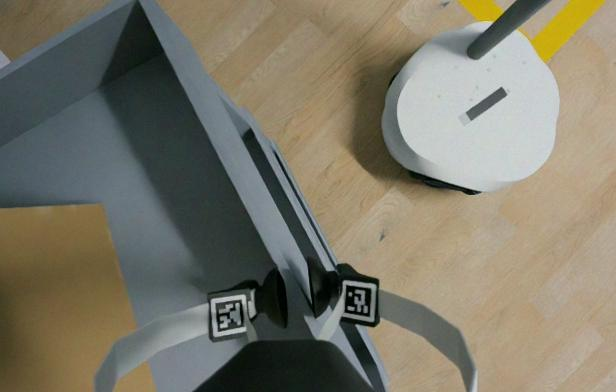

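Emit:
move(
  r2={"joints":{"gripper_m":0.06,"wrist_roll_rad":1.85},"speeds":{"wrist_roll_rad":0.6}},
  blocking=false,
  cameras=[],
)

Emit:
wait(
  seconds=3,
  cameras=["r2_wrist_camera"],
)

Scene clock: 1380.43 s.
move: r2 moving
r1.base_odometry: x=-2.279 y=-0.569 heading=-2.501
r1.turned_by_wheels: +0.000
r1.turned_by_imu: +0.000
r1.base_tilt: forward=-1.5 right=+1.3
r1.lidar_m: 4.70 2.78 1.94 1.82 1.61 0.25 0.26 0.93 1.43 2.88 2.95 3.88
r1.base_status: not commanded
r1.joint_positions: lift_m=+0.124 arm_m=+0.000 wrist_yaw_rad=+3.196 wrist_pitch_rad=+0.002 wrist_roll_rad=+0.000 gripper_m=+0.056
r1.joint_status: not commanded
r1.measured_speeds: translate_m=+0.000 strafe_m=+0.000 rotate_rad=+0.000 lift_m=+0.000 arm_m=+0.000 wrist_yaw_rad=+0.000 wrist_pitch_rad=+0.000 wrist_roll_rad=+0.000
r1.motor_effort: lift_m=+19(19) arm_m=+4(4) wheel_0=+0(1) wheel_1=+0(0) wheel_2=+0(0)
r1.servo_current: wrist_yaw_rad=52(59) wrist_pitch_rad=39(52) wrist_roll_rad=52(72) gripper_m=46(46)
r1.contact_limits: strafe_m 0.6
r1.hand_pose: x=-0.1219 y=+0.0716 z=+0.3020 quat_wxyz=(-0.027, -0.001, +0.000, +1.000) (m; r1's base frame)
r1.wrist_depth_mm: - 135 - 362 291 - - / - 135 143 368 290 - - / - 135 167 370 293 - - / 110 136 213 373 294 - - / - - 1756 377 294 - - / 1229 1098 196 382 195 1078 1025 / - 809 768 156 294 - 820
r2.base_odometry: x=-5.330 y=-1.160 heading=+0.230
r2.turned_by_wheels: +0.000
r2.turned_by_imu: +0.000
r2.base_tilt: forward=-0.7 right=+0.1
r2.lidar_m: 0.45 0.56 1.12 2.16 2.29 2.04 1.97 2.05 2.58 2.49 1.15 0.45
r2.base_status: not commanded
r2.joint_positions: lift_m=+0.962 arm_m=+0.291 wrist_yaw_rad=+0.002 wrist_pitch_rad=+1.566 wrist_roll_rad=+2.105 gripper_m=-0.009
r2.joint_status: wrist_roll_rad moving; gripper_m moving
r2.measured_speeds: translate_m=+0.000 strafe_m=+0.000 rotate_rad=+0.000 lift_m=+0.000 arm_m=+0.000 wrist_yaw_rad=+0.000 wrist_pitch_rad=+0.000 wrist_roll_rad=-0.596
r2.motor_effort: lift_m=+17(17) arm_m=-4(4) wheel_0=-4(4) wheel_1=-4(4) wheel_2=+7(7)
r2.servo_current: wrist_yaw_rad=39(52) wrist_pitch_rad=46(46) wrist_roll_rad=59(65) gripper_m=85(111)
r2.contact_limits: lift_m 0.2; translate_m 0.6
r2.hand_pose: x=+0.4634 y=-0.0874 z=+0.8519 quat_wxyz=(+0.352, +0.615, +0.350, -0.612) (m; r2's base frame)
r2.wrist_depth_mm: 238 266 287 1098 1098 1078 1078 / 291 290 289 1078 1078 878 866 / 293 291 289 1078 1098 866 866 / 212 290 289 1098 1098 866 866 / 211 291 290 289 1098 1078 1078 / 208 291 186 204 183 1078 1098 / 204 238 290 112 - - 1078
pictures: none
No camera images: "cameras" was empty.

Scene clock: 1381.57 s.
earlier move: r2 done
r1.base_odometry: x=-2.279 y=-0.569 heading=-2.501
r1.turned_by_wheels: +0.000
r1.turned_by_imu: +0.000
r1.base_tilt: forward=-1.5 right=+1.3
r1.lidar_m: 4.69 2.78 1.94 1.83 1.57 0.25 0.29 0.90 1.46 2.87 2.97 3.88
r1.base_status: not commanded
r1.joint_positions: lift_m=+0.124 arm_m=+0.000 wrist_yaw_rad=+3.196 wrist_pitch_rad=+0.002 wrist_roll_rad=+0.000 gripper_m=+0.056
r1.joint_status: not commanded
r1.measured_speeds: translate_m=+0.000 strafe_m=+0.000 rotate_rad=+0.000 lift_m=+0.000 arm_m=+0.000 wrist_yaw_rad=+0.000 wrist_pitch_rad=+0.000 wrist_roll_rad=+0.000
r1.motor_effort: lift_m=+19(19) arm_m=+4(4) wheel_0=+0(1) wheel_1=+0(1) wheel_2=+0(0)
r1.servo_current: wrist_yaw_rad=33(65) wrist_pitch_rad=39(52) wrist_roll_rad=46(72) gripper_m=39(46)
r1.contact_limits: strafe_m 0.6
r1.hand_pose: x=-0.1219 y=+0.0716 z=+0.3020 quat_wxyz=(-0.027, -0.001, +0.000, +1.000) (m; r1's base frame)
r1.wrist_depth_mm: - 135 - 364 290 - - / - 135 143 366 291 - - / - 135 167 370 291 - - / 110 136 213 375 294 - - / - - 1756 377 294 - - / 1229 1098 197 384 194 1060 1042 / - 809 759 156 297 - 820
r2.base_odometry: x=-5.330 y=-1.160 heading=+0.229
r2.turned_by_wheels: +0.000
r2.turned_by_imu: +0.000
r2.base_tilt: forward=-0.7 right=+0.1
r2.lidar_m: 0.44 0.54 1.13 2.18 2.29 2.06 1.96 2.05 2.58 2.47 1.15 0.45
r2.base_status: not commanded
r2.joint_positions: lift_m=+0.962 arm_m=+0.291 wrist_yaw_rad=+0.002 wrist_pitch_rad=+1.566 wrist_roll_rad=+1.852 gripper_m=+0.060
r2.joint_status: all done
r2.measured_speeds: translate_m=+0.000 strafe_m=+0.000 rotate_rad=+0.000 lift_m=+0.000 arm_m=+0.000 wrist_yaw_rad=+0.000 wrist_pitch_rad=+0.000 wrist_roll_rad=+0.000
r2.motor_effort: lift_m=+17(17) arm_m=-4(4) wheel_0=-4(4) wheel_1=-4(5) wheel_2=+6(7)
r2.servo_current: wrist_yaw_rad=46(59) wrist_pitch_rad=46(46) wrist_roll_rad=46(78) gripper_m=52(130)
r2.contact_limits: lift_m 0.2; translate_m 0.6
r2.hand_pose: x=+0.4634 y=-0.0874 z=+0.8519 quat_wxyz=(+0.426, +0.566, +0.424, -0.564) (m; r2's base frame)
r2.wrist_depth_mm: 287 287 286 1078 1098 1078 1060 / 186 286 286 1098 1098 1078 1078 / 188 273 286 285 1098 854 854 / 196 287 286 285 1078 866 866 / 212 287 286 287 1078 866 878 / 221 287 194 287 194 1098 1098 / 229 287 287 112 1118 1078 1078
wait: 1.13 of 3 s (r2 has come to rest)
pictures: r2_wrist_camera
Images, in order (width x height): r2_wrist_camera 616x392.

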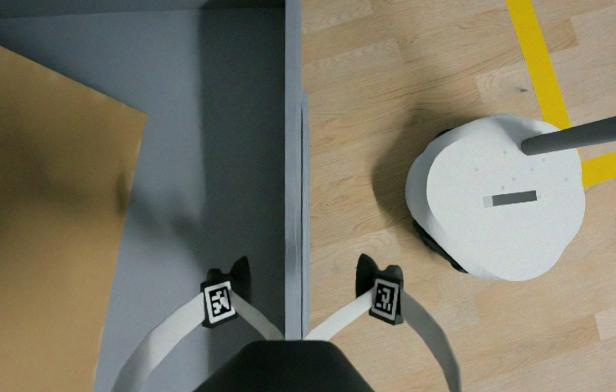

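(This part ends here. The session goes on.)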